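# Place box picture-up and sponge yellow-up on plate

## Task

Put the box on the plate lying flat with its printed picture facing up, and put the sponge on the plate next to the box with its yellow face up and no part of it resting on the box; at the end neither hand may be in contact with the box or the sponge.

## Robot and tools

ROBOT. Two arms, left_arm and right_arm, each ending in a sixteen-motor hand (three fingers plus a thumb). right_arm carries a right hand; left_arm carries its mirror, a left hand. A camera stand sits behind the arms. Objects may occasionally get a brief push from outside.

SCENE FRAME. Origin at table-top height, halfway between the two nominal arm bases; +z up, +x forward over the table, +y toward left_arm. Image left/right does not match arm names. Calibrated bases: left_arm at (+0.003, +0.292, 0) m, quat_wxyz (+1.000, 0, 0, -0.020); right_arm at (-0.028, -0.276, 0) m, quat_wxyz (+1.000, 0, 0, -0.004).

HAND POINT. Each arm reports a hand point near the palm, just beyond the index/middle knuckles. Its axes: +z runs along straightened fingers toward the tips; +y points out of the palm face (the palm surface is at y = -0.062 m); +x runs across the palm away from the thumb on the right hand, toward the thumb on the left hand. Straight fingertips reach about 0.12 m past the hand point. A rigid mast near the wrist on the palm side can collide with things. Fingertips have rubber caps.

TOOL execute_actions(actions, cameras). actions is a list of actions. Each action is a list of 1 to 15 rows; each row is one control step of 1/30 s. If fewer than 15 rows are given, the final row is repeated to fill the action. Every row is one flat list of 48 numbers, each in [-1, 1], for both arms together, in this order:
1-6: left_arm dx, dy, dz, rx, ry, rz.
7-22: left hand motor goals.
23-24: left current_limit, speed.
25-30: right_arm dx, dy, dz, rx, ry, rz.
31-46: right hand motor goals.
47-48: right current_limit, speed.
All 48 must be present even when one arm is idle.

Arm numbers are offsets, not poses. They are measured in the axes of that arm's own Hand target, starting from the Hand target held when the action begins. Every row of an action is relative to that same starting target, so rows do not stack within an action; across actions they do, so sending the same offset twice moves twice. Scale: 1.0 equals 0.6 m for dx, dy, dz and 180 degrees for rx, ry, rz, which form a single rotation vector. All zeros re-requests the current target.

Hand motor numbers are absolute goal angles (not offsets), mapped linearly between each hinge's two stops. Order for each hand: index_mcp, index_abd, index_pip, index_dip, middle_mcp, middle_abd, middle_pip, middle_dip, ring_mcp, ring_abd, ring_pip, ring_dip, thumb_cmc, thumb_axl, thumb_mcp, thumb_ipl. Straight values: every _mcp +0.75, _abd 0.00, _pip +0.58, _dip +0.70; thumb_cmc +0.71 (thumb flat beside palm), thumb_axl +0.68, thumb_mcp +0.23, thumb_ipl +0.17. Moving a finger joint toward -1 curls it toward the palm; _abd toward -1 swings the finger sideways away from the thumb; thumb_cmc toward -1 brings the thumb across in front of the palm. A 0 is a real goal, so to keep a hand unchanged resend its hand_goal values with its current current_limit and speed.
current_limit: -1 to +1 maps to 0 to 550 mA per motor (floor 11 mA); start value +0.4. Very low values may not lift a finger. speed: the goal moves at (speed+1)/2 of 8.5 rad/s; start value -0.6. Both persist until changed.

cameras: list of names (cam_head_left, cam_head_right, cam_high, cam_left_wrist, cam_right_wrist), ["all"], or [] for none. If omitted or null, images come only with an empty actions list. An unknown name invalidates the call. An empty actions list returns status and images without moving.

TOOL zoom_image(camera, region): region [x0, y0, x1, y1] in pixels of that camera's latest image (672x504, origin top-left), at most 504 by 504; only cameras in the newest images can be zoomed.
TOOL read_manual(section): returns licence texts only; no motion.
TOOL finished_scene(scene): pass the current scene number; ends the scene irreversibly, and the goal must hold with the robot not touching anything.

RESULTS. Per arm: end_effector_position (m) and end_effector_quat_wxyz in the scene frame; Hand target (the last commanded pose after clipping, which the next offsets start from); joint positions, velocities ("within noise" when still), torques (include gravity; joints 3 and 4 wrap at ±28 N m); motor temperatures. Per hand, one entry per motor in the order above: hand_goal, hand_measured, hand_current_ma (positive pushes toward -1), hand_state (moving, goal, blocked, overload), plus hand_current_limit and hand_speed.

BEHAVIOUR. Commanded orientation is clipped to within 40 degrees of the measured one each step. The hand often rests a few cm off target (friction, weight, elbow sag, more when loaded); if it stays short, send the remaining distance as a further offset, and command extra height when lifting. Tiny moves may not start. To stop pressing on something, command the target back past the hand point. Fingers grip only when their goal lies beyond the object surface.

AVOID. Dropping objects, releasing something still moving, slamming or hitting the table or heavy things, very hard pushes, arms or hands touching each other (including one hand squeezing the other's fingers), and anything ending off the table. A finger motor at 495 mA or more for 5 s shuts down for 10 s. Arm motors overheating (MOTOR HOT at 85 °C, fault at 100 °C) make the arm drop; avoid long stretched holds or pushing toward unreachable poses. While an arm is stopped, hand commands are discarded and the last ones stay active.

Each tool is called after "Emit:" by a JSON object that holds its "method" and its "body", one argument or row to a line.

## Session

Emit:
{"method": "execute_actions", "body": {
  "actions": []
}}

Scene clock: 0.00 s.
left_arm: end_effector_position=(+0.5167, -0.0714, +0.2704) hand_goal=(+0.754, +0.000, +0.576, +0.696, +0.754, +0.000, +0.576, +0.696, +0.754, +0.000, +0.576, +0.696, +0.714, +0.678, +0.226, +0.168) hand_measured=(+0.754, +0.000, +0.576, +0.696, +0.754, +0.000, +0.576, +0.696, +0.754, +0.000, +0.576, +0.696, +0.714, +0.678, +0.226, +0.168) hand_current_ma=(+0, +0, +0, +0, +0, +0, +0, +0, +0, +0, +0, +0, +0, +0, +0, +0) hand_state=(goal, goal, goal, goal, goal, goal, goal, goal, goal, goal, goal, goal, goal, goal, goal, goal) hand_current_limit=0.40 hand_speed=-0.60 end_effector_quat_wxyz=(-0.014, +0.990, -0.136, +0.045) | right_arm: end_effector_position=(+0.5836, -0.4756, +0.3547) hand_goal=(+0.754, +0.000, +0.576, +0.696, +0.754, +0.000, +0.576, +0.696, +0.754, +0.000, +0.576, +0.696, +0.714, +0.678, +0.226, +0.168) hand_measured=(+0.754, +0.000, +0.576, +0.696, +0.754, +0.000, +0.576, +0.696, +0.754, +0.000, +0.576, +0.696, +0.714, +0.678, +0.226, +0.168) hand_current_ma=(+0, +0, +0, +0, +0, +0, +0, +0, +0, +0, +0, +0, +0, +0, +0, +0) hand_state=(goal, goal, goal, goal, goal, goal, goal, goal, goal, goal, goal, goal, goal, goal, goal, goal) hand_current_limit=0.40 hand_speed=-0.60 end_effector_quat_wxyz=(+0.093, +0.894, +0.190, +0.395)
Joint positions: left_arm=[-0.468 1.831 1.935 -1.6 -0.059 1.338] | right_arm=[-0.22 1.467 1.456 -0.733 -0.152 0.991]
Joint velocities: within noise
Joint torques (N m): no reading
Motor temperatures (°C): left_arm=[30 30 38 23 24 26] | right_arm=[24 26 34 23 25 25]
Heat: left arm: hottest elbow 38 °C; right arm: hottest elbow 34 °C.
Hand target: left_arm +0.5215, -0.0741, +0.2813; -0.009, +0.989, -0.135, +0.057 | right_arm +0.5884, -0.4767, +0.3682; +0.098, +0.889, +0.190, +0.406

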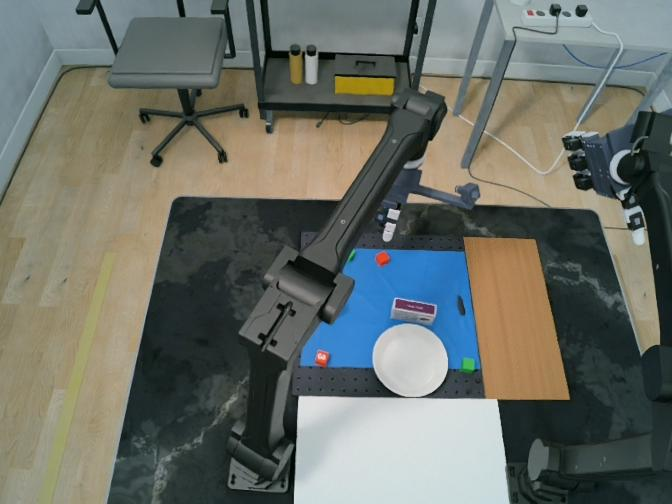

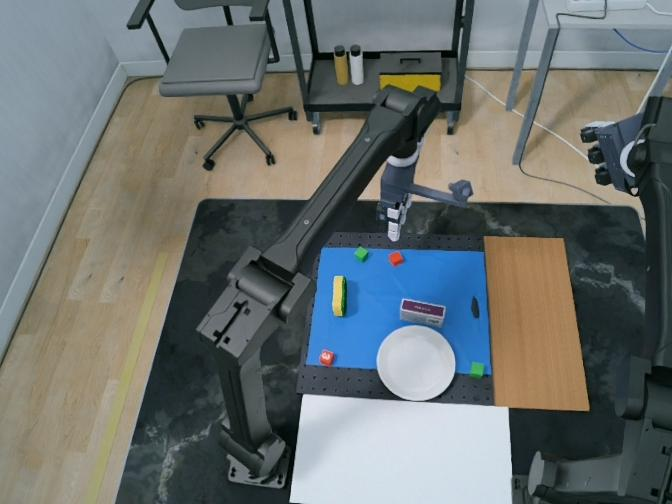

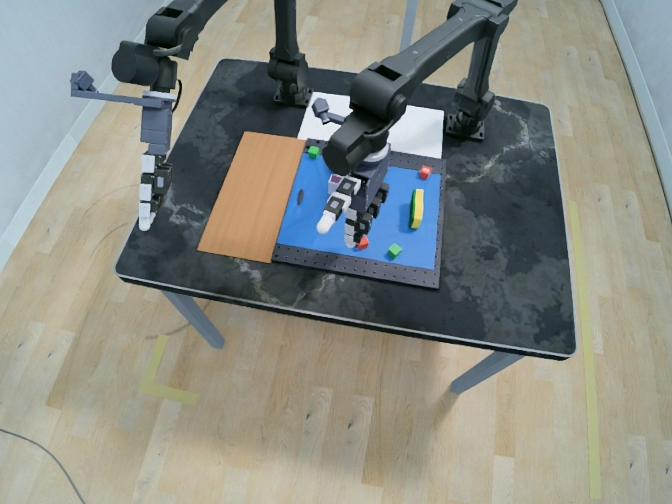

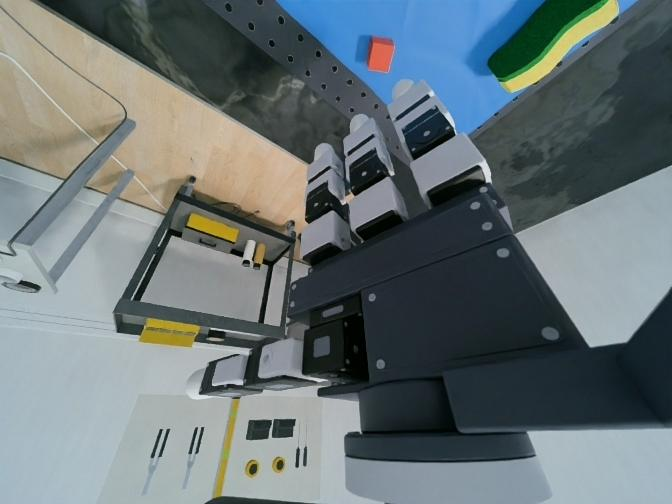

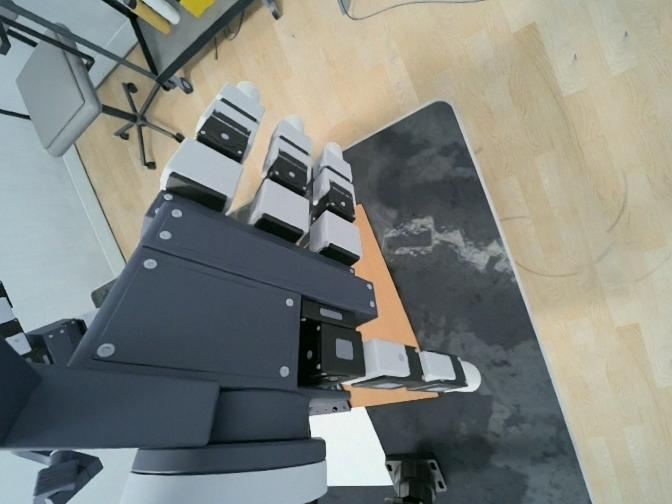

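Emit:
{"method": "zoom_image", "body": {
  "camera": "cam_head_left",
  "region": [360, 270, 480, 400]
}}

Emit:
{"method": "zoom_image", "body": {
  "camera": "cam_head_right",
  "region": [300, 250, 460, 410]
}}

Emit:
{"method": "zoom_image", "body": {
  "camera": "cam_high",
  "region": [280, 140, 450, 270]
}}

Scaled by 3.877.

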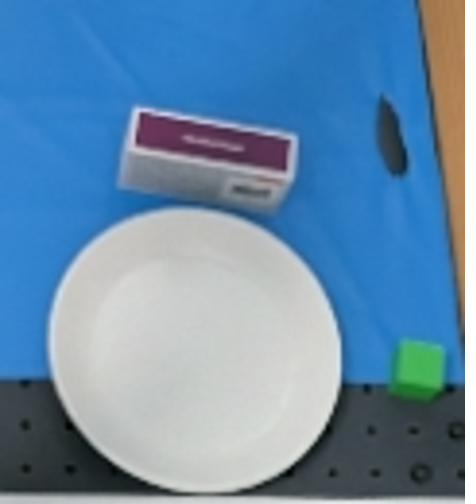

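Scaled by 3.150.

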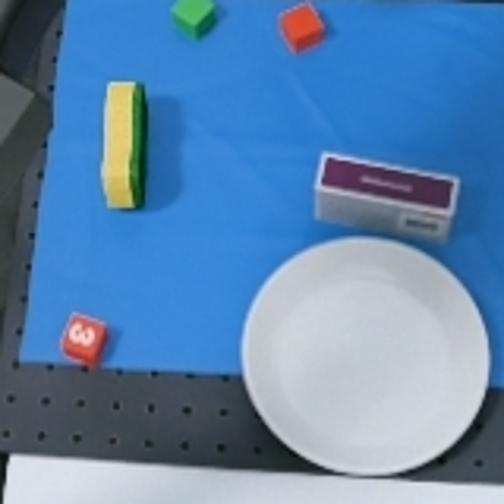

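Scaled by 2.965.

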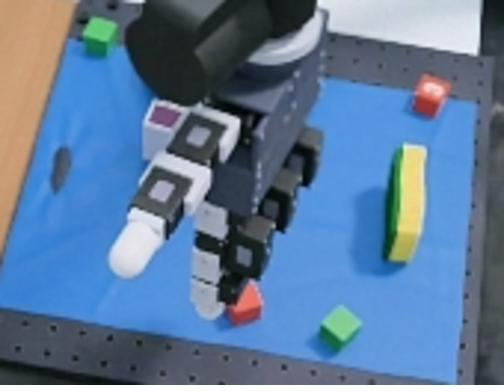

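Emit:
{"method": "execute_actions", "body": {
  "actions": [
    [[-0.0637,-0.093,-0.004,0.0057,0.1055,0.1477,-0.205,0,0.576,0.696,-0.205,0,0.576,0.696,0.342,0,0.139,0.261,-0.571,0.678,0.226,0.168,0.4,-0.6,-0.03,-0.09,-0.023,0.141,-0.0535,0.093,-0.205,0,0.576,0.696,0.754,0,0.576,0.696,0.754,0,0.576,0.696,-0.571,0.678,0.226,0.168,0.4,-0.6]],
    [[-0.0933,-0.0558,-0.0293,0.0057,0.1055,0.1477,-0.205,0,0.576,0.696,-0.205,0,0.576,0.696,0.342,0,0.139,0.261,-0.571,0.678,0.226,0.168,0.4,-0.6,-0.055,-0.078,0.023,0.141,-0.0535,0.093,-0.205,0,0.576,0.696,0.754,0,0.576,0.696,0.754,0,0.576,0.696,-0.571,0.678,0.226,0.168,0.4,-0.6]]
  ]
}}

Scene clock: 80.40 s.
left_arm: end_effector_position=(+0.4740, +0.0474, +0.2800) hand_goal=(-0.204, +0.000, +0.576, +0.696, -0.204, +0.000, +0.576, +0.696, +0.342, +0.000, +0.140, +0.262, -0.570, +0.678, +0.226, +0.168) hand_measured=(-0.192, +0.000, +0.576, +0.696, -0.190, +0.000, +0.576, +0.696, +0.348, +0.000, +0.144, +0.266, -0.572, +0.678, +0.224, +0.168) hand_current_ma=(+32, +0, +1, +0, +35, +0, +1, +0, +10, +0, +9, +6, -5, -1, -6, +0) hand_state=(goal, goal, goal, goal, goal, goal, goal, goal, goal, goal, goal, goal, goal, goal, goal, goal) hand_current_limit=0.40 hand_speed=-0.60 end_effector_quat_wxyz=(-0.010, +0.864, -0.371, +0.341) | right_arm: end_effector_position=(+0.5091, -0.3832, +0.3124) hand_goal=(-0.204, +0.000, +0.576, +0.696, +0.754, +0.000, +0.576, +0.696, +0.754, +0.000, +0.576, +0.696, -0.570, +0.678, +0.226, +0.168) hand_measured=(-0.196, +0.000, +0.576, +0.696, +0.750, +0.000, +0.576, +0.696, +0.748, +0.000, +0.576, +0.696, -0.564, +0.678, +0.224, +0.168) hand_current_ma=(+9, +0, +0, +0, -5, +0, +0, +0, -6, +0, +0, +0, +7, +0, -1, +0) hand_state=(goal, goal, goal, goal, goal, goal, goal, goal, goal, goal, goal, goal, goal, goal, goal, goal) hand_current_limit=0.40 hand_speed=-0.60 end_effector_quat_wxyz=(-0.358, +0.915, +0.054, +0.176)
Joint positions: left_arm=[-0.26 1.34 1.249 -0.785 0.049 2.066] | right_arm=[-0.312 1.689 1.869 -1.668 -0.817 1.168]
Joint torques (N m): left_arm=[1.55 -9.82 8.25 1.89 0.32 -0.1] | right_arm=[-0.97 -11.52 11.4 0.29 -0.78 -0.04]
Motor temperatures (°C): left_arm=[30 35 49 22 23 26] | right_arm=[24 27 44 23 25 25]
Heat: left arm: hottest elbow 49 °C; right arm: hottest elbow 44 °C.
Hand target: left_arm +0.4776, +0.0538, +0.2815; -0.007, +0.755, -0.550, +0.357 | right_arm +0.5182, -0.3925, +0.3261; -0.373, +0.913, +0.070, +0.150
Off the commanded pose: left_arm 0.008 m, 24 deg | right_arm 0.019 m, 4 deg.
joint sent to its limit (left arm) — joint 6 (wrist roll), upper limit. The joint targets are off in orientation, not in position.
joint sent to its limit (right arm) — joint 4 (wrist pitch), lower limit. The joint targets are off in orientation, not in position.

Emit:
{"method": "execute_actions", "body": {
  "actions": [
    [[0,0,0,0,0,-0.2,-0.205,0,0.576,0.696,-0.205,0,0.576,0.696,0.342,0,0.139,0.261,-0.571,0.678,0.226,0.168,0.4,-0.6,-0.065,-0.041,0.06,0.141,-0.0535,0.093,-0.205,0,0.576,0.696,0.754,0,0.576,0.696,0.754,0,0.576,0.696,-0.571,0.678,0.226,0.168,0.4,-0.6]],
    [[0,0,0,0,0,-0.2,-0.205,0,0.576,0.696,-0.205,0,0.576,0.696,0.342,0,0.139,0.261,-0.571,0.678,0.226,0.168,0.4,-0.6,-0.0517,0.0077,0.1057,0,0,0,-0.205,0,0.576,0.696,0.754,0,0.576,0.696,0.754,0,0.576,0.696,-0.571,0.678,0.226,0.168,0.4,-0.6]],
    [[0,0,0,0,0,-0.2,-0.205,0,0.576,0.696,-0.205,0,0.576,0.696,0.342,0,0.139,0.261,-0.571,0.678,0.226,0.168,0.4,-0.6,-0.0517,0.0077,0.1057,0,0,0,-0.205,0,0.576,0.696,0.754,0,0.576,0.696,0.754,0,0.576,0.696,-0.571,0.678,0.226,0.168,0.4,-0.6]],
    [[0,0,0,0,0,-0.2,-0.205,0,0.576,0.696,-0.205,0,0.576,0.696,0.342,0,0.139,0.261,-0.571,0.678,0.226,0.168,0.4,-0.6,0,0,0,0,0,0,-0.205,0,0.576,0.696,0.754,0,0.576,0.696,0.754,0,0.576,0.696,-0.571,0.678,0.226,0.168,0.4,-0.6]],
    [[0,0,0,0,0,-0.2,-0.205,0,0.576,0.696,-0.205,0,0.576,0.696,0.342,0,0.139,0.261,-0.571,0.678,0.226,0.168,0.4,-0.6,0,0,0,0,0,0,-0.205,0,0.576,0.696,0.754,0,0.576,0.696,0.754,0,0.576,0.696,-0.571,0.678,0.226,0.168,0.4,-0.6]]
  ]
}}

Scene clock: 103.03 s.
left_arm: end_effector_position=(+0.4661, +0.0666, +0.2557) hand_goal=(-0.204, +0.000, +0.576, +0.696, -0.204, +0.000, +0.576, +0.696, +0.342, +0.000, +0.140, +0.262, -0.570, +0.678, +0.226, +0.168) hand_measured=(-0.194, +0.000, +0.576, +0.696, -0.192, +0.000, +0.576, +0.696, +0.348, +0.000, +0.144, +0.266, -0.568, +0.678, +0.224, +0.168) hand_current_ma=(+27, +0, +1, +0, +31, +0, +1, +0, +14, +0, +8, +6, +3, -1, -6, +0) hand_state=(goal, goal, goal, goal, goal, goal, goal, goal, goal, goal, goal, goal, goal, goal, goal, goal) hand_current_limit=0.40 hand_speed=-0.60 end_effector_quat_wxyz=(+0.344, +0.561, +0.753, +0.009) | right_arm: end_effector_position=(+0.4273, -0.2357, +0.2481) hand_goal=(-0.204, +0.000, +0.576, +0.696, +0.754, +0.000, +0.576, +0.696, +0.754, +0.000, +0.576, +0.696, -0.570, +0.678, +0.226, +0.168) hand_measured=(-0.204, +0.000, +0.576, +0.696, +0.746, +0.000, +0.576, +0.696, +0.744, +0.000, +0.576, +0.696, -0.570, +0.678, +0.224, +0.168) hand_current_ma=(+0, +0, +0, +0, -10, +0, +0, +0, -12, +0, +0, +0, +0, +0, -1, +0) hand_state=(goal, goal, goal, goal, goal, goal, goal, goal, goal, goal, goal, goal, goal, goal, goal, goal) hand_current_limit=0.40 hand_speed=-0.60 end_effector_quat_wxyz=(-0.556, +0.830, -0.034, +0.035)
Joint positions: left_arm=[-0.568 1.203 0.976 -0.64 0.005 -0.899] | right_arm=[-0.182 1.615 1.51 -1.672 -1.172 1.325]
Joint torques (N m): left_arm=[-0.67 -6.07 13.41 0.79 -0.29 -0.07] | right_arm=[0.09 -12.51 6.05 -0.1 -1.01 -0.08]
Heat: left arm: hottest elbow 49 °C; right arm: hottest elbow 45 °C.
Hand target: left_arm +0.4777, +0.0538, +0.2815; +0.357, +0.550, +0.755, +0.007 | right_arm +0.4215, -0.2341, +0.2533; -0.574, +0.819, -0.001, +0.000
Off the commanded pose: left_arm 0.031 m, 2 deg | right_arm 0.008 m, 6 deg.
joint sent to its limit (right arm) — joint 4 (wrist pitch), lower limit. The joint targets are off in orientation, not in position.

Emit:
{"method": "execute_actions", "body": {
  "actions": [
    [[0.0762,-0.0045,-0.0343,0.107,-0.006,-0.16,-0.205,0,0.576,0.696,-0.205,0,0.576,0.696,0.342,0,0.139,0.261,-0.571,0.678,0.226,0.168,0.4,-0.6,0,0,0,0,0,0,-0.205,0,0.576,0.696,0.754,0,0.576,0.696,0.754,0,0.576,0.696,-0.571,0.678,0.226,0.168,0.4,-0.6]],
    [[0.0712,0.021,-0.0387,0.107,-0.006,-0.16,-0.205,0,0.576,0.696,-0.205,0,0.576,0.696,0.342,0,0.139,0.261,-0.571,0.678,0.226,0.168,0.4,-0.6,0,0,0,0,0,0,-0.205,0,0.576,0.696,0.754,0,0.576,0.696,0.754,0,0.576,0.696,-0.571,0.678,0.226,0.168,0.4,-0.6]],
    [[0.0548,0.0382,-0.0503,0.107,-0.006,-0.16,-0.205,0,0.576,0.696,-0.205,0,0.576,0.696,0.342,0,0.139,0.261,-0.571,0.678,0.226,0.168,0.4,-0.6,0,0,0,0,0,0,-0.205,0,0.576,0.696,0.754,0,0.576,0.696,0.754,0,0.576,0.696,-0.571,0.678,0.226,0.168,0.4,-0.6]],
    [[0,0,0,0,0,0,-0.205,0,0.576,0.696,-0.205,0,0.576,0.696,0.342,0,0.139,0.261,-0.571,0.678,0.226,0.168,0.4,-0.6,-0.0517,0.0077,0.1057,0,0,0,-0.205,0,0.576,0.696,0.754,0,0.576,0.696,0.754,0,0.576,0.696,-0.571,0.678,0.226,0.168,0.4,-0.6]]
  ],
  "cameras": ["cam_head_left","cam_head_right"]
}}

Emit:
{"method": "zoom_image", "body": {
  "camera": "cam_head_left",
  "region": [300, 240, 480, 400]
}}

Scene clock: 117.57 s.
left_arm: end_effector_position=(+0.4024, +0.1914, +0.2387) hand_goal=(-0.204, +0.000, +0.576, +0.696, -0.204, +0.000, +0.576, +0.696, +0.342, +0.000, +0.140, +0.262, -0.570, +0.678, +0.226, +0.168) hand_measured=(-0.204, +0.000, +0.576, +0.696, -0.204, +0.000, +0.576, +0.696, +0.338, +0.000, +0.142, +0.264, -0.568, +0.678, +0.224, +0.168) hand_current_ma=(+0, +0, +1, +0, -1, +0, +1, +0, -10, +0, +2, +5, +2, -1, -7, +0) hand_state=(goal, goal, goal, goal, goal, goal, goal, goal, goal, goal, goal, goal, goal, goal, goal, goal) hand_current_limit=0.40 hand_speed=-0.60 end_effector_quat_wxyz=(-0.011, -0.018, +0.819, -0.573) | right_arm: end_effector_position=(+0.3950, -0.1777, +0.2247) hand_goal=(-0.204, +0.000, +0.576, +0.696, +0.754, +0.000, +0.576, +0.696, +0.754, +0.000, +0.576, +0.696, -0.570, +0.678, +0.226, +0.168) hand_measured=(-0.204, +0.000, +0.576, +0.696, +0.746, +0.000, +0.576, +0.696, +0.744, +0.000, +0.576, +0.696, -0.570, +0.678, +0.224, +0.168) hand_current_ma=(+0, +0, +0, +0, -10, +0, +0, +0, -12, +0, +0, +0, +0, +0, -1, +0) hand_state=(goal, goal, goal, goal, goal, goal, goal, goal, goal, goal, goal, goal, goal, goal, goal, goal) hand_current_limit=0.40 hand_speed=-0.60 end_effector_quat_wxyz=(-0.574, +0.819, -0.001, -0.003)
Joint positions: left_arm=[0.121 1.506 1.339 -1.614 1.212 -1.388] | right_arm=[-0.072 1.571 1.377 -1.604 -1.213 1.336]
Joint torques (N m): left_arm=[-0.38 -8.7 11.41 -1.16 1.03 0.07] | right_arm=[0.15 -11.46 5.82 0.47 -1.05 0.14]
Heat: left arm: hottest elbow 53 °C; right arm: hottest elbow 43 °C.
Hand target: left_arm +0.4180, +0.1887, +0.2515; +0.002, +0.001, +0.820, -0.573 | right_arm +0.3904, -0.1760, +0.2273; -0.574, +0.819, -0.001, -0.001
Off the commanded pose: left_arm 0.020 m, 3 deg | right_arm 0.005 m, 0 deg.
Images, in order (width x height): cam_head_left 672x504, cam_head_right 672x504.

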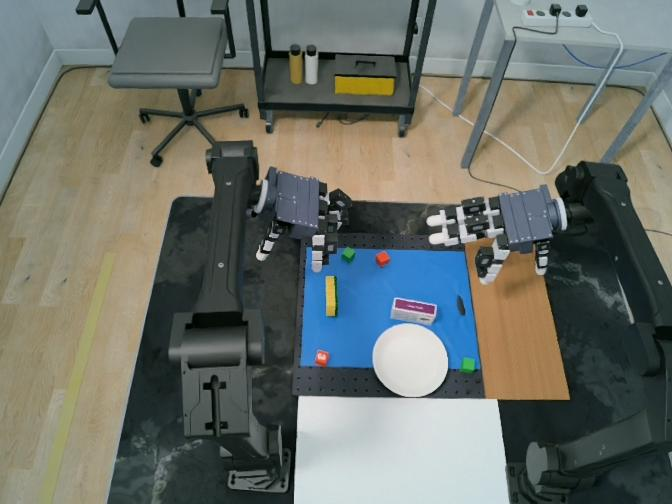

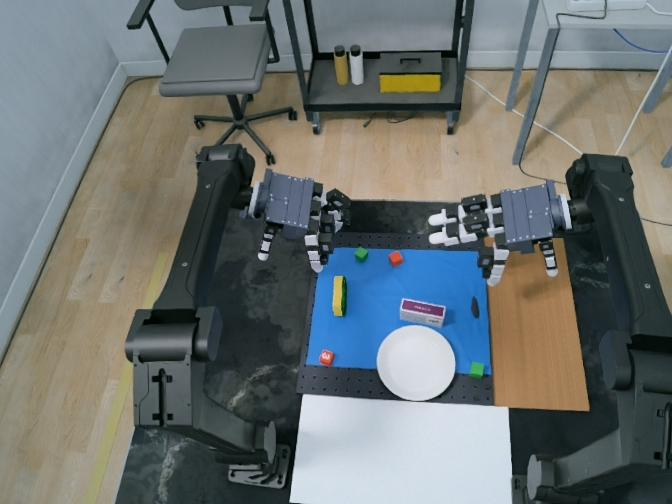

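Scaled by 2.800.

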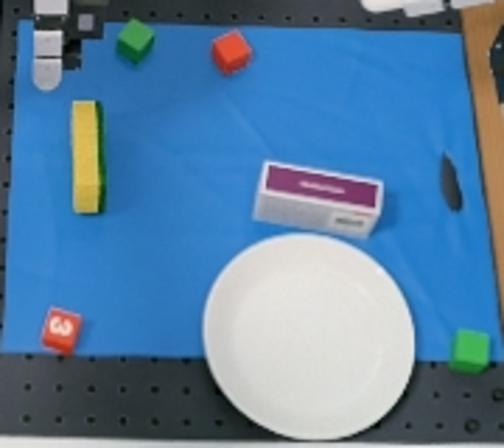

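Emit:
{"method": "execute_actions", "body": {
  "actions": [
    [[0.0667,0.0955,-0.0185,0,0,0,-0.205,0,0.576,0.696,-0.205,0,0.576,0.696,0.342,0,0.139,0.261,-0.571,0.678,0.226,0.168,0.4,-0.6,-0.0467,0.0213,0.0877,0,0,0,-0.205,0,0.576,0.696,0.754,0,0.576,0.696,0.754,0,0.576,0.696,-0.571,0.678,0.226,0.168,0.4,-0.6]],
    [[0,0.0783,0.0285,0,0,0,-0.205,0,0.576,0.696,-0.205,0,0.576,0.696,0.342,0,0.139,0.261,-0.571,0.678,0.226,0.168,0.4,-0.6,-0.0467,0.0213,0.0877,0,0,0,-0.205,0,0.576,0.696,0.754,0,0.576,0.696,0.754,0,0.576,0.696,-0.571,0.678,0.226,0.168,0.4,-0.6]],
    [[0,0.047,0.0171,0,0,0,-0.205,0,0.576,0.696,-0.205,0,0.576,0.696,0.342,0,0.139,0.261,-0.571,0.678,0.226,0.168,0.4,-0.6,0,0.047,0.0171,0,0,0,-0.205,0,0.576,0.696,0.754,0,0.576,0.696,0.754,0,0.576,0.696,-0.571,0.678,0.226,0.168,0.4,-0.6]]
  ],
  "cameras": ["cam_head_left","cam_head_right","cam_left_wrist","cam_right_wrist"]
}}

Emit:
{"method": "zoom_image", "body": {
  "camera": "cam_head_left",
  "region": [300, 240, 480, 400]
}}

Scene clock: 139.23 s.
left_arm: end_effector_position=(+0.3763, +0.2149, +0.1275) hand_goal=(-0.204, +0.000, +0.576, +0.696, -0.204, +0.000, +0.576, +0.696, +0.342, +0.000, +0.140, +0.262, -0.570, +0.678, +0.226, +0.168) hand_measured=(-0.204, +0.000, +0.576, +0.696, -0.204, +0.000, +0.576, +0.696, +0.336, +0.000, +0.142, +0.264, -0.570, +0.678, +0.224, +0.168) hand_current_ma=(+0, +0, +1, +0, -1, +0, +1, +0, -10, +0, +2, +5, +0, -1, -7, +0) hand_state=(goal, goal, goal, goal, goal, goal, goal, goal, goal, goal, goal, goal, goal, goal, goal, goal) hand_current_limit=0.40 hand_speed=-0.60 end_effector_quat_wxyz=(-0.003, +0.001, +0.820, -0.573) | right_arm: end_effector_position=(+0.3393, -0.0886, +0.1419) hand_goal=(-0.204, +0.000, +0.576, +0.696, +0.754, +0.000, +0.576, +0.696, +0.754, +0.000, +0.576, +0.696, -0.570, +0.678, +0.226, +0.168) hand_measured=(-0.204, +0.000, +0.576, +0.696, +0.746, +0.000, +0.576, +0.696, +0.744, +0.000, +0.576, +0.696, -0.570, +0.678, +0.224, +0.168) hand_current_ma=(+0, +0, +0, +0, -10, +0, +0, +0, -13, +0, +0, +0, +0, +0, -1, +0) hand_state=(goal, goal, goal, goal, goal, goal, goal, goal, goal, goal, goal, goal, goal, goal, goal, goal) hand_current_limit=0.40 hand_speed=-0.60 end_effector_quat_wxyz=(-0.575, +0.818, +0.000, +0.004)
Joint positions: left_arm=[0.184 1.568 1.095 -1.485 1.19 -1.16] | right_arm=[0.144 1.389 0.941 -0.748 -1.197 1.963]
Joint torques (N m): left_arm=[1.38 -8.82 6.01 -0.4 0.9 0.05] | right_arm=[0.67 -8.06 5.85 1.69 -0.84 0.13]
Motor temperatures (°C): left_arm=[30 32 55 22 24 26] | right_arm=[24 28 41 23 26 25]
Heat: left arm: hottest elbow 55 °C; right arm: hottest elbow 41 °C.
Hand target: left_arm +0.3786, +0.2190, +0.1215; +0.002, +0.001, +0.819, -0.573 | right_arm +0.3343, -0.0858, +0.1373; -0.574, +0.819, -0.001, +0.000
Off the commanded pose: left_arm 0.008 m, 1 deg | right_arm 0.007 m, 1 deg.
Images, in order (width x height): cam_head_left 672x504, cam_head_right 672x504, cam_left_wrist 672x504, cam_right_wrist 672x504.

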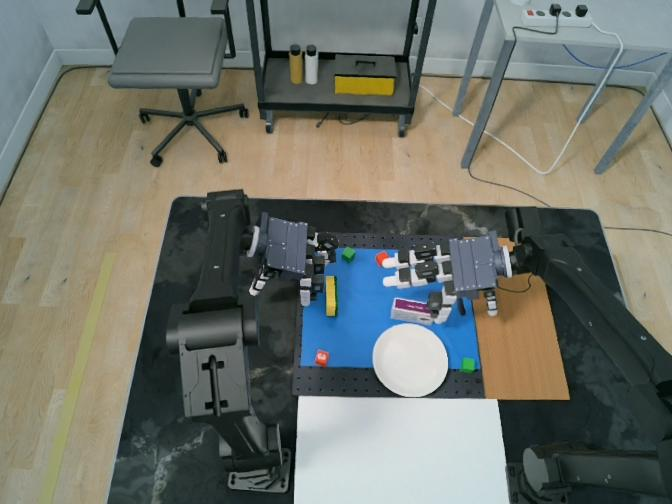

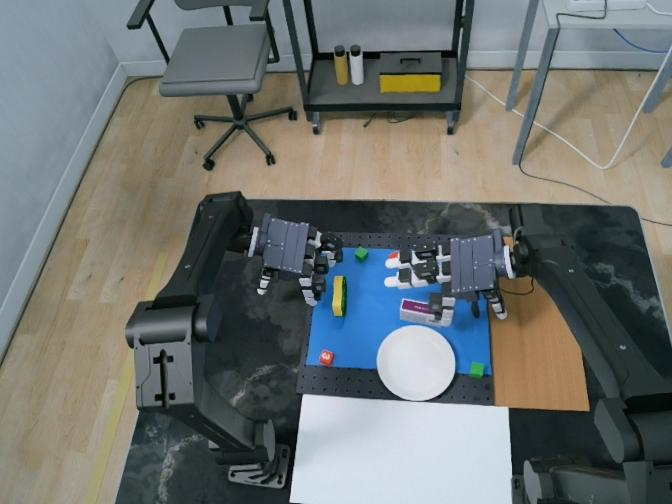

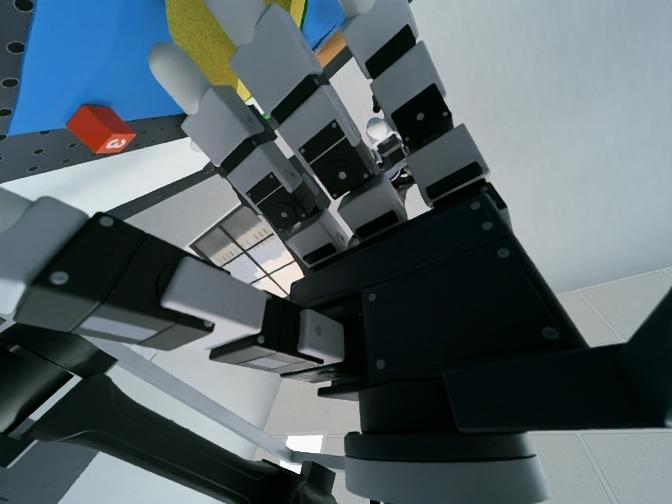

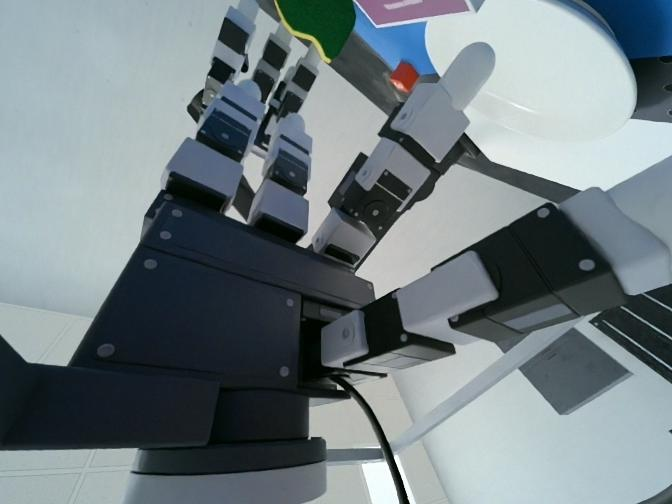

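Scaled by 2.800.

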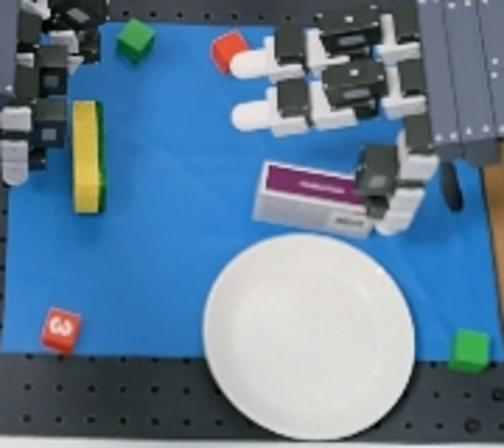

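Emit:
{"method": "execute_actions", "body": {
  "actions": [
    [[0,0.018,0.0066,0,0,0,-0.205,0,0.576,0.696,-0.205,0,0.576,0.696,0.342,0,0.139,0.261,-0.571,0.678,0.226,0.168,0.4,-0.6,0,0.0611,0.0222,0,0,0,-0.205,0,0.576,0.696,0.754,0,0.576,0.696,0.754,0,0.576,0.696,-0.571,0.678,0.226,0.168,0.4,-0.6]],
    [[0,-0.019,0.0522,0,0,0,-0.205,0,0.576,0.696,-0.205,0,0.576,0.696,0.342,0,0.139,0.261,-0.571,0.678,0.226,0.168,0.4,-0.6,0.033,0,0,0,0,0,-0.205,0,0.576,0.696,0.754,0,0.576,0.696,0.754,0,0.576,0.696,-0.571,0.678,0.226,0.168,0.4,-0.6]]
  ],
  "cameras": ["cam_head_left","cam_left_wrist","cam_right_wrist"]
}}

Emit:
{"method": "zoom_image", "body": {
  "camera": "cam_head_left",
  "region": [300, 240, 480, 400]
}}

Scene clock: 145.97 s.
left_arm: end_effector_position=(+0.3818, +0.1885, +0.1078) hand_goal=(-0.204, +0.000, +0.576, +0.696, -0.204, +0.000, +0.576, +0.696, +0.342, +0.000, +0.140, +0.262, -0.570, +0.678, +0.226, +0.168) hand_measured=(-0.204, +0.000, +0.576, +0.696, -0.204, +0.000, +0.576, +0.696, +0.336, +0.000, +0.142, +0.264, -0.570, +0.678, +0.224, +0.168) hand_current_ma=(+0, +0, +1, +0, -1, +0, +1, +0, -10, +0, +2, +5, +0, -1, -7, +0) hand_state=(goal, goal, goal, goal, goal, goal, goal, goal, goal, goal, goal, goal, goal, goal, goal, goal) hand_current_limit=0.40 hand_speed=-0.60 end_effector_quat_wxyz=(+0.002, +0.001, +0.818, -0.575) | right_arm: end_effector_position=(+0.3358, -0.0893, +0.0896) hand_goal=(-0.204, +0.000, +0.576, +0.696, +0.754, +0.000, +0.576, +0.696, +0.754, +0.000, +0.576, +0.696, -0.570, +0.678, +0.226, +0.168) hand_measured=(-0.206, -0.002, +0.576, +0.696, +0.746, +0.000, +0.576, +0.696, +0.744, +0.000, +0.576, +0.696, -0.570, +0.678, +0.224, +0.168) hand_current_ma=(-2, -1, +0, +0, -10, +0, +0, +0, -13, +0, +0, +0, +0, +0, -1, +0) hand_state=(goal, goal, goal, goal, goal, goal, goal, goal, goal, goal, goal, goal, goal, goal, goal, goal) hand_current_limit=0.40 hand_speed=-0.60 end_effector_quat_wxyz=(-0.572, +0.820, -0.011, -0.011)
Joint positions: left_arm=[0.119 1.562 1.039 -1.26 1.217 -1.34] | right_arm=[0.144 1.476 0.877 -0.635 -1.196 1.964]
Joint torques (N m): left_arm=[-0.44 -10.52 5.67 -0.14 0.89 -0.23] | right_arm=[0.09 -7.18 9.69 0.96 -0.99 0]
Heat: left arm: hottest elbow 53 °C; right arm: hottest elbow 40 °C.
Hand target: left_arm +0.3787, +0.1857, +0.1098; +0.002, +0.001, +0.820, -0.573 | right_arm +0.3541, -0.0858, +0.0983; -0.574, +0.819, -0.001, +0.000
Off the commanded pose: left_arm 0.005 m, 0 deg | right_arm 0.021 m, 2 deg.
Images, in order (width x height): cam_head_left 672x504, cam_left_wrist 672x504, cam_right_wrist 672x504.

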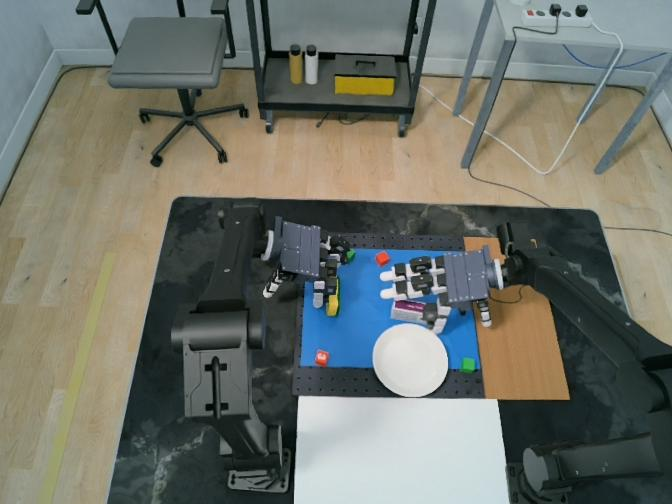

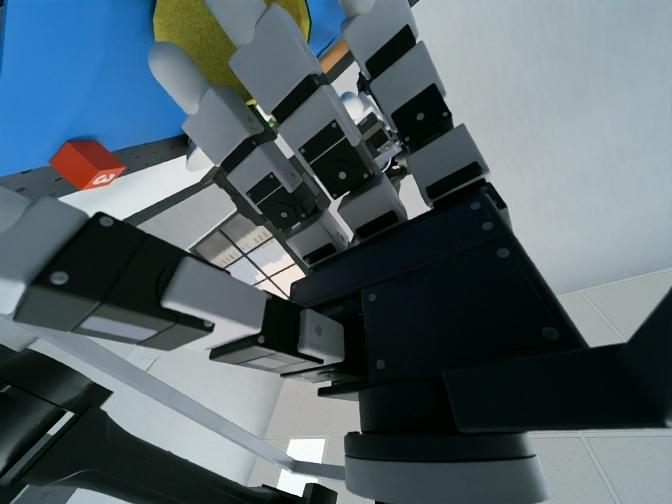

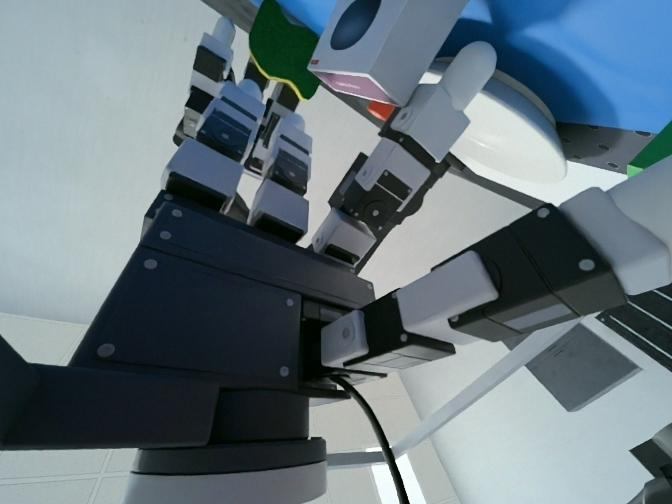

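Scaled by 2.800.

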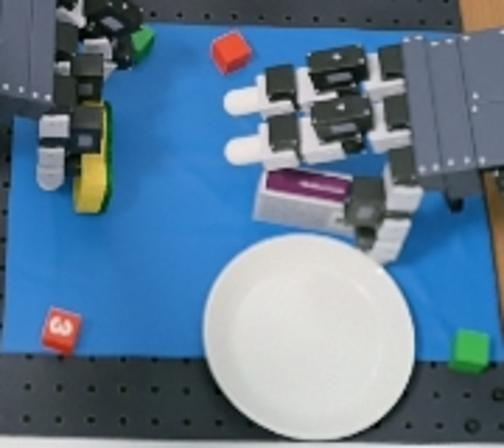

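Emit:
{"method": "execute_actions", "body": {
  "actions": [
    [[0,-0.036,0.0402,0,0,0,-0.205,0,0.576,0.696,-0.205,0,0.576,0.696,0.342,0,0.139,0.261,-0.571,0.678,0.226,0.168,0.4,-0.6,0.05,-0.0078,-0.0029,0,0,0,-0.205,0,0.576,0.696,0.754,0,0.576,0.696,0.754,0,0.576,0.696,-0.571,0.678,0.226,0.168,0.4,-0.6]]
  ],
  "cameras": ["cam_head_left","cam_right_wrist"]
}}

Emit:
{"method": "zoom_image", "body": {
  "camera": "cam_head_left",
  "region": [300, 240, 480, 400]
}}

Scene clock: 152.23 s.
left_arm: end_effector_position=(+0.3817, +0.1580, +0.1195) hand_goal=(-0.204, +0.000, +0.576, +0.696, -0.204, +0.000, +0.576, +0.696, +0.342, +0.000, +0.140, +0.262, -0.570, +0.678, +0.226, +0.168) hand_measured=(-0.204, +0.000, +0.576, +0.696, -0.204, +0.000, +0.576, +0.696, +0.336, +0.000, +0.142, +0.264, -0.570, +0.678, +0.224, +0.168) hand_current_ma=(+0, +0, +1, +0, -1, +0, +1, +0, -11, +0, +2, +5, +0, -1, -7, +0) hand_state=(goal, goal, goal, goal, goal, goal, goal, goal, goal, goal, goal, goal, goal, goal, goal, goal) hand_current_limit=0.40 hand_speed=-0.60 end_effector_quat_wxyz=(+0.000, +0.001, +0.818, -0.575) | right_arm: end_effector_position=(+0.3633, -0.0857, +0.0956) hand_goal=(-0.204, +0.000, +0.576, +0.696, +0.754, +0.000, +0.576, +0.696, +0.754, +0.000, +0.576, +0.696, -0.570, +0.678, +0.226, +0.168) hand_measured=(-0.206, +0.000, +0.576, +0.696, +0.746, +0.000, +0.576, +0.696, +0.744, +0.000, +0.576, +0.696, -0.570, +0.678, +0.224, +0.168) hand_current_ma=(-2, +0, +0, +0, -10, +0, +0, +0, -13, +0, +0, +0, +0, +0, -1, +0) hand_state=(goal, goal, goal, goal, goal, goal, goal, goal, goal, goal, goal, goal, goal, goal, goal, goal) hand_current_limit=0.40 hand_speed=-0.60 end_effector_quat_wxyz=(-0.572, +0.820, -0.008, -0.011)
Joint positions: left_arm=[0.043 1.507 1.015 -1.091 1.224 -1.556] | right_arm=[0.144 1.536 0.965 -0.674 -1.197 1.948]
Joint velocities: left_arm=[0.005 0.005 -0.012 -0.017 0.022 -0.154] | right_arm=[within noise]
Joint torques (N m): left_arm=[-0.38 -10.4 6.16 0.18 0.87 -0.26] | right_arm=[-0.73 -7.65 10.24 0.58 -1.05 -0.06]
Heat: left arm: hottest elbow 51 °C; right arm: hottest elbow 41 °C.
Hand target: left_arm +0.3787, +0.1556, +0.1220; +0.002, +0.001, +0.820, -0.573 | right_arm +0.3842, -0.0859, +0.1033; -0.574, +0.819, -0.001, +0.000
Off the commanded pose: left_arm 0.005 m, 0 deg | right_arm 0.022 m, 1 deg.
Images, in order (width x height): cam_head_left 672x504, cam_right_wrist 672x504.

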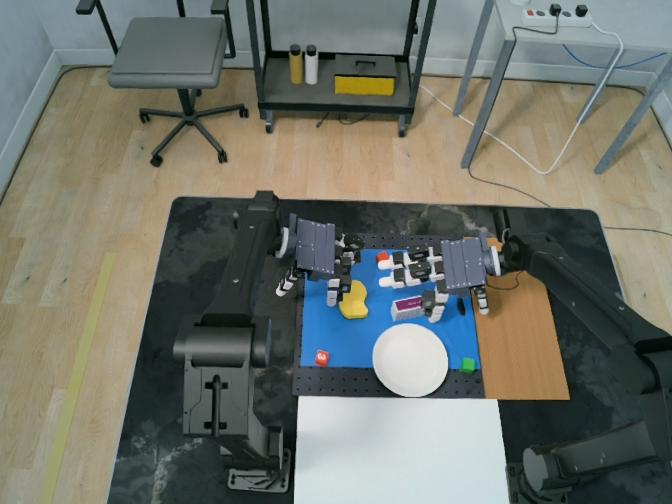

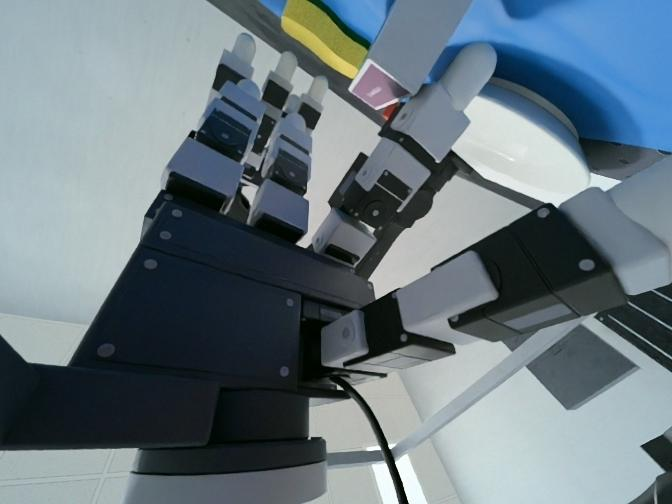

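Scaled by 2.800.

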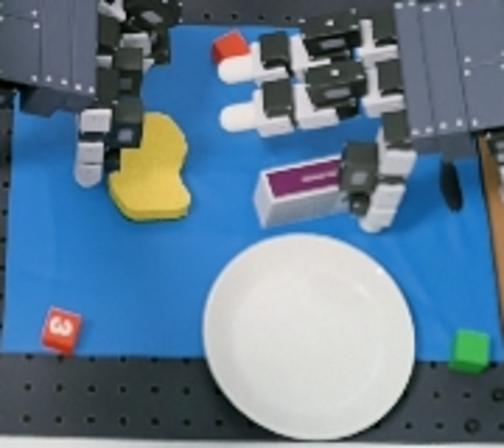

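Emit:
{"method": "execute_actions", "body": {
  "actions": [
    [[0,-0.0612,-0.0755,0,0,0,0.342,0,0.139,0.261,0.342,0,0.139,0.261,0.754,0,0.576,0.696,-0.571,0.678,0.226,0.168,0.4,-0.5,0.05,-0.0086,0.0235,0,0,0,-0.205,0,0.576,0.696,0.754,0,0.576,0.696,0.754,0,0.576,0.696,-0.571,0.678,0.226,0.168,0.4,-0.6]]
  ],
  "cameras": ["cam_head_left","cam_right_wrist"]
}}

Emit:
{"method": "zoom_image", "body": {
  "camera": "cam_head_left",
  "region": [300, 240, 480, 400]
}}

Scene clock: 159.03 s.
left_arm: end_effector_position=(+0.3590, +0.1799, +0.1590) hand_goal=(+0.342, +0.000, +0.140, +0.262, +0.342, +0.000, +0.140, +0.262, +0.754, +0.000, +0.576, +0.696, -0.570, +0.678, +0.226, +0.168) hand_measured=(+0.328, +0.000, +0.142, +0.264, +0.328, +0.000, +0.142, +0.264, +0.736, +0.000, +0.570, +0.692, -0.570, +0.678, +0.224, +0.168) hand_current_ma=(-34, +0, +4, +5, -36, +0, +3, +5, -52, +0, -13, -6, +0, -1, -7, +0) hand_state=(goal, goal, goal, goal, goal, goal, goal, goal, goal, goal, goal, goal, goal, goal, goal, goal) hand_current_limit=0.40 hand_speed=-0.50 end_effector_quat_wxyz=(-0.017, -0.012, +0.819, -0.573) | right_arm: end_effector_position=(+0.3948, -0.0806, +0.0971) hand_goal=(-0.204, +0.000, +0.576, +0.696, +0.754, +0.000, +0.576, +0.696, +0.754, +0.000, +0.576, +0.696, -0.570, +0.678, +0.226, +0.168) hand_measured=(-0.206, +0.002, +0.576, +0.696, +0.746, +0.000, +0.576, +0.696, +0.744, +0.000, +0.576, +0.696, -0.570, +0.678, +0.224, +0.168) hand_current_ma=(-2, +1, +0, +0, -10, +0, +0, +0, -13, +0, +0, +0, +0, +0, -1, +0) hand_state=(goal, goal, goal, goal, goal, goal, goal, goal, goal, goal, goal, goal, goal, goal, goal, goal) hand_current_limit=0.40 hand_speed=-0.60 end_effector_quat_wxyz=(-0.573, +0.820, -0.014, -0.009)
Joint positions: left_arm=[0.099 1.456 1.068 -1.382 1.213 -1.402] | right_arm=[0.144 1.603 1.047 -0.659 -1.195 1.984]
Joint torques (N m): left_arm=[1.38 -8 10.61 -1.07 1.03 0.05] | right_arm=[1.26 -8.53 10.24 1.72 -0.84 0.14]
Motor temperatures (°C): left_arm=[30 31 50 22 24 26] | right_arm=[24 28 41 23 26 25]
Heat: left arm: hottest elbow 50 °C; right arm: hottest elbow 41 °C.
Hand target: left_arm +0.3783, +0.1855, +0.1719; +0.002, +0.001, +0.820, -0.573 | right_arm +0.4142, -0.0710, +0.1034; -0.574, +0.819, -0.001, +0.000
Off the commanded pose: left_arm 0.024 m, 3 deg | right_arm 0.023 m, 2 deg.
Images, in order (width x height): cam_head_left 672x504, cam_right_wrist 672x504.

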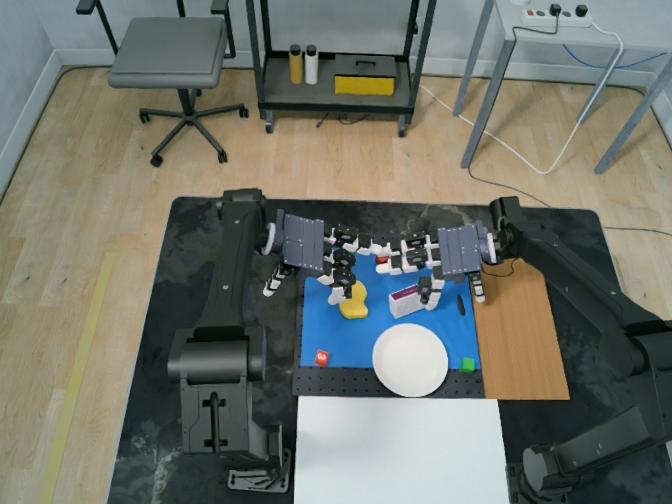

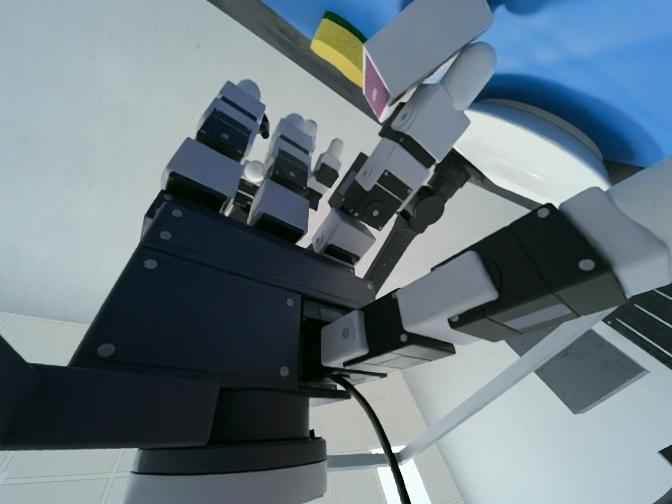

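Scaled by 2.800.

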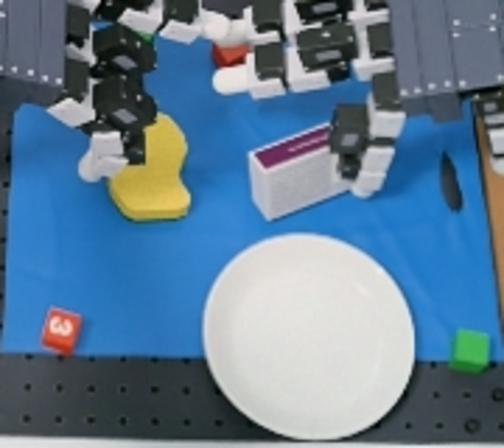

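Emit:
{"method": "execute_actions", "body": {
  "actions": [
    [[0,0.0342,-0.094,0,0,0,0.342,0,0.139,0.261,0.342,0,0.139,0.261,0.342,0,0.139,0.261,-0.571,0.678,0.226,0.168,0.4,-0.5,0,0,0,0,0,0,-0.205,0,0.576,0.696,0.754,0,0.576,0.696,0.754,0,0.576,0.696,-0.571,0.678,0.226,0.168,0.4,-0.6]],
    [[0,0,0,0,0,0,0.342,0,0.139,0.261,0.342,0,0.139,0.261,0.342,0,0.139,0.261,-0.571,0.678,0.226,0.168,0.4,-0.5,0.05,-0.0143,0.0392,0,0,0,-0.205,0,0.576,0.696,0.754,0,0.576,0.696,0.754,0,0.576,0.696,-0.571,0.678,0.226,0.168,0.4,-0.6]]
  ],
  "cameras": ["cam_head_left","cam_high"]
}}

Scene clock: 176.70 s.
left_arm: end_effector_position=(+0.3621, +0.2414, +0.1625) hand_goal=(+0.342, +0.000, +0.140, +0.262, +0.342, +0.000, +0.140, +0.262, +0.342, +0.000, +0.140, +0.262, -0.570, +0.678, +0.226, +0.168) hand_measured=(+0.330, +0.000, +0.142, +0.264, +0.330, +0.000, +0.142, +0.264, +0.338, +0.000, +0.142, +0.264, -0.570, +0.678, +0.224, +0.168) hand_current_ma=(-28, +0, +3, +5, -28, +0, +2, +5, -9, +0, +3, +5, +0, -1, -7, +0) hand_state=(goal, goal, goal, goal, goal, goal, goal, goal, goal, goal, goal, goal, goal, goal, goal, goal) hand_current_limit=0.40 hand_speed=-0.50 end_effector_quat_wxyz=(-0.006, -0.016, +0.820, -0.572) | right_arm: end_effector_position=(+0.4263, -0.0559, +0.0995) hand_goal=(-0.204, +0.000, +0.576, +0.696, +0.754, +0.000, +0.576, +0.696, +0.754, +0.000, +0.576, +0.696, -0.570, +0.678, +0.226, +0.168) hand_measured=(-0.214, +0.002, +0.572, +0.696, +0.746, +0.000, +0.576, +0.696, +0.744, +0.000, +0.576, +0.696, -0.570, +0.678, +0.224, +0.168) hand_current_ma=(-12, +1, -4, +0, -10, +0, +0, +0, -13, +0, +0, +0, +0, +0, -1, +0) hand_state=(goal, goal, goal, goal, goal, goal, goal, goal, goal, goal, goal, goal, goal, goal, goal, goal) hand_current_limit=0.40 hand_speed=-0.60 end_effector_quat_wxyz=(-0.572, +0.820, -0.011, -0.008)
Joint positions: left_arm=[0.256 1.531 1.141 -1.69 1.163 -1.054] | right_arm=[0.186 1.669 1.131 -0.584 -1.178 2.079]
Joint torques (N m): left_arm=[0.56 -8.06 10 -1.8 0.79 0.05] | right_arm=[1.14 -9.35 10.21 1.78 -0.78 0.12]
Heat: left arm: hottest elbow 49 °C; right arm: hottest elbow 42 °C.
Hand target: left_arm +0.3782, +0.2455, +0.1720; +0.002, +0.001, +0.819, -0.573 | right_arm +0.4441, -0.0460, +0.1032; -0.574, +0.819, -0.001, -0.001
Off the commanded pose: left_arm 0.019 m, 2 deg | right_arm 0.021 m, 1 deg.
joint sent to its limit (left arm) — joint 4 (wrist pitch), lower limit. The joint targets still meet the commanded pose.
Images, in order (width x height): cam_head_left 672x504, cam_high 672x504.

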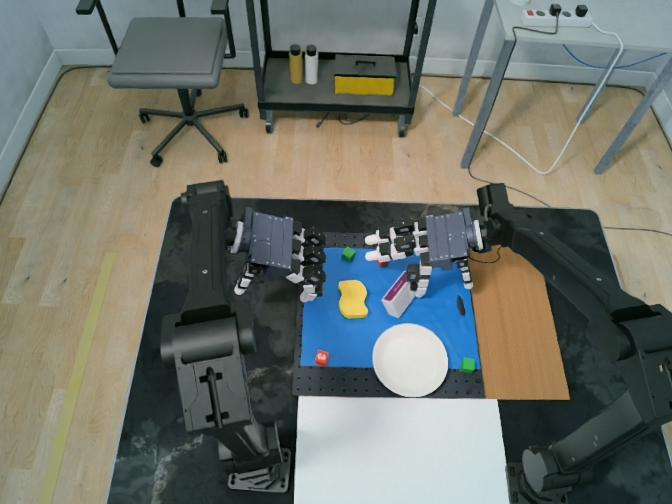

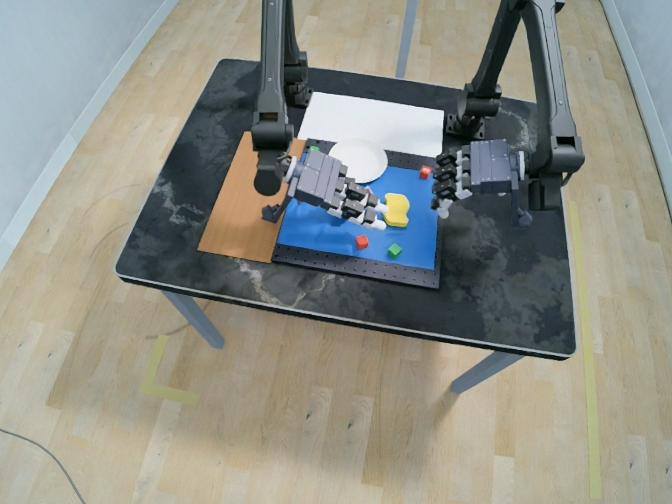

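Emit:
{"method": "zoom_image", "body": {
  "camera": "cam_head_left",
  "region": [300, 240, 480, 400]
}}

Scaled by 2.800.

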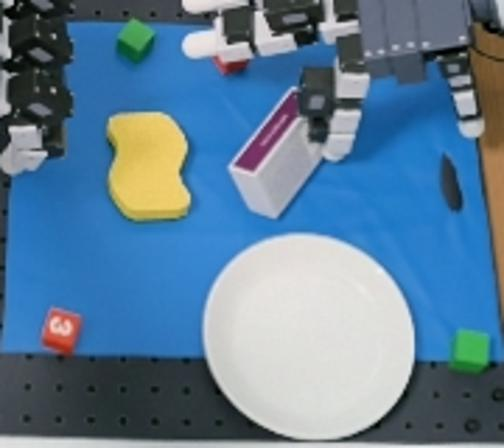

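Emit:
{"method": "execute_actions", "body": {
  "actions": [
    [[0,0,0,0,0,0,0.342,0,0.139,0.261,0.342,0,0.139,0.261,0.342,0,0.139,0.261,-0.571,0.678,0.226,0.168,0.4,-0.5,0.017,-0.0143,0.0392,0,0,0,-0.205,0,0.576,0.696,0.754,0,0.576,0.696,0.754,0,0.576,0.696,-0.571,0.678,0.226,0.168,0.4,-0.6]],
    [[0,0,0,0,0,0,0.342,0,0.139,0.261,0.342,0,0.139,0.261,0.342,0,0.139,0.261,-0.571,0.678,0.226,0.168,0.4,-0.5,0,-0.0143,0.0392,0,0,0,-0.205,0,0.576,0.696,0.754,0,0.576,0.696,0.754,0,0.576,0.696,-0.571,0.678,0.226,0.168,0.4,-0.6]]
  ],
  "cameras": ["cam_head_left"]
}}

Emit:
{"method": "zoom_image", "body": {
  "camera": "cam_head_left",
  "region": [300, 240, 480, 400]
}}

Scene clock: 193.73 s.
left_arm: end_effector_position=(+0.3622, +0.2414, +0.1625) hand_goal=(+0.342, +0.000, +0.140, +0.262, +0.342, +0.000, +0.140, +0.262, +0.342, +0.000, +0.140, +0.262, -0.570, +0.678, +0.226, +0.168) hand_measured=(+0.330, +0.000, +0.142, +0.264, +0.330, +0.000, +0.142, +0.264, +0.338, +0.000, +0.142, +0.264, -0.570, +0.678, +0.224, +0.168) hand_current_ma=(-28, +0, +3, +5, -28, +0, +2, +5, -9, +0, +3, +5, +0, -1, -7, +0) hand_state=(goal, goal, goal, goal, goal, goal, goal, goal, goal, goal, goal, goal, goal, goal, goal, goal) hand_current_limit=0.40 hand_speed=-0.50 end_effector_quat_wxyz=(-0.006, -0.015, +0.820, -0.572) | right_arm: end_effector_position=(+0.4414, -0.0061, +0.1008) hand_goal=(-0.204, +0.000, +0.576, +0.696, +0.754, +0.000, +0.576, +0.696, +0.754, +0.000, +0.576, +0.696, -0.570, +0.678, +0.226, +0.168) hand_measured=(-0.214, -0.002, +0.570, +0.694, +0.746, +0.000, +0.576, +0.696, +0.744, +0.000, +0.576, +0.696, -0.570, +0.678, +0.224, +0.168) hand_current_ma=(-15, -1, -5, -1, -10, +0, +0, +0, -13, +0, +0, +0, +0, +0, -1, +0) hand_state=(goal, goal, goal, goal, goal, goal, goal, goal, goal, goal, goal, goal, goal, goal, goal, goal) hand_current_limit=0.40 hand_speed=-0.60 end_effector_quat_wxyz=(-0.566, +0.824, +0.029, -0.020)
Joint positions: left_arm=[0.256 1.531 1.141 -1.69 1.163 -1.054] | right_arm=[0.281 1.737 1.232 -0.584 -1.153 2.091]
Joint torques (N m): left_arm=[0.44 -8.18 10.03 -1.76 0.78 0.08] | right_arm=[0.91 -10.29 10.54 0.87 -0.79 0.1]
Heat: left arm: hottest elbow 49 °C; right arm: hottest elbow 42 °C.
Hand target: left_arm +0.3782, +0.2455, +0.1720; +0.002, +0.001, +0.819, -0.573 | right_arm +0.4544, +0.0042, +0.1033; -0.574, +0.819, -0.001, +0.000
Off the commanded pose: left_arm 0.019 m, 2 deg | right_arm 0.017 m, 4 deg.
joint sent to its limit (left arm) — joint 4 (wrist pitch), lower limit. The joint targets still meet the commanded pose.
joint sent to its limit (right arm) — joint 6 (wrist roll), upper limit. The joint targets are off in orientation, not in position.
Images, in order (width x height): cam_head_left 672x504.

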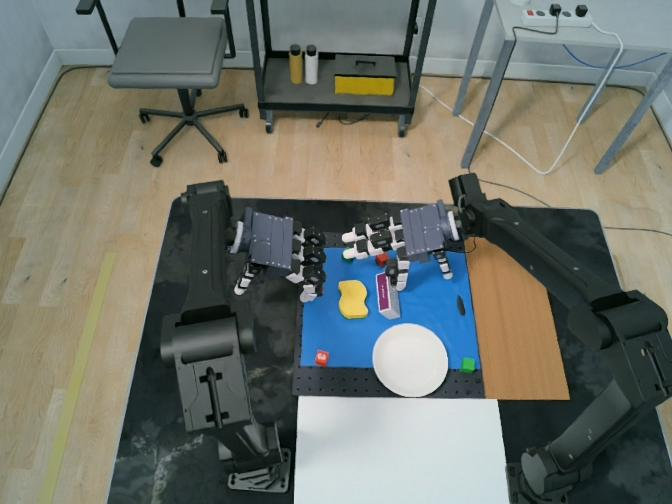

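Scaled by 2.800.

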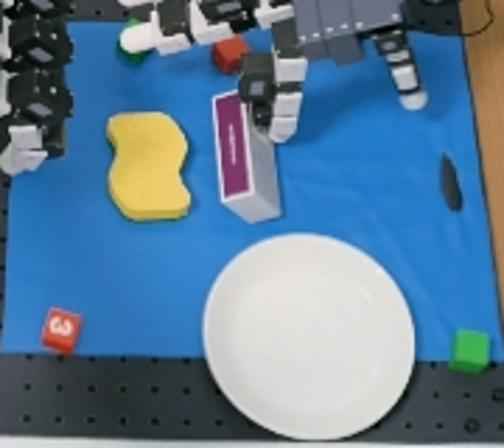

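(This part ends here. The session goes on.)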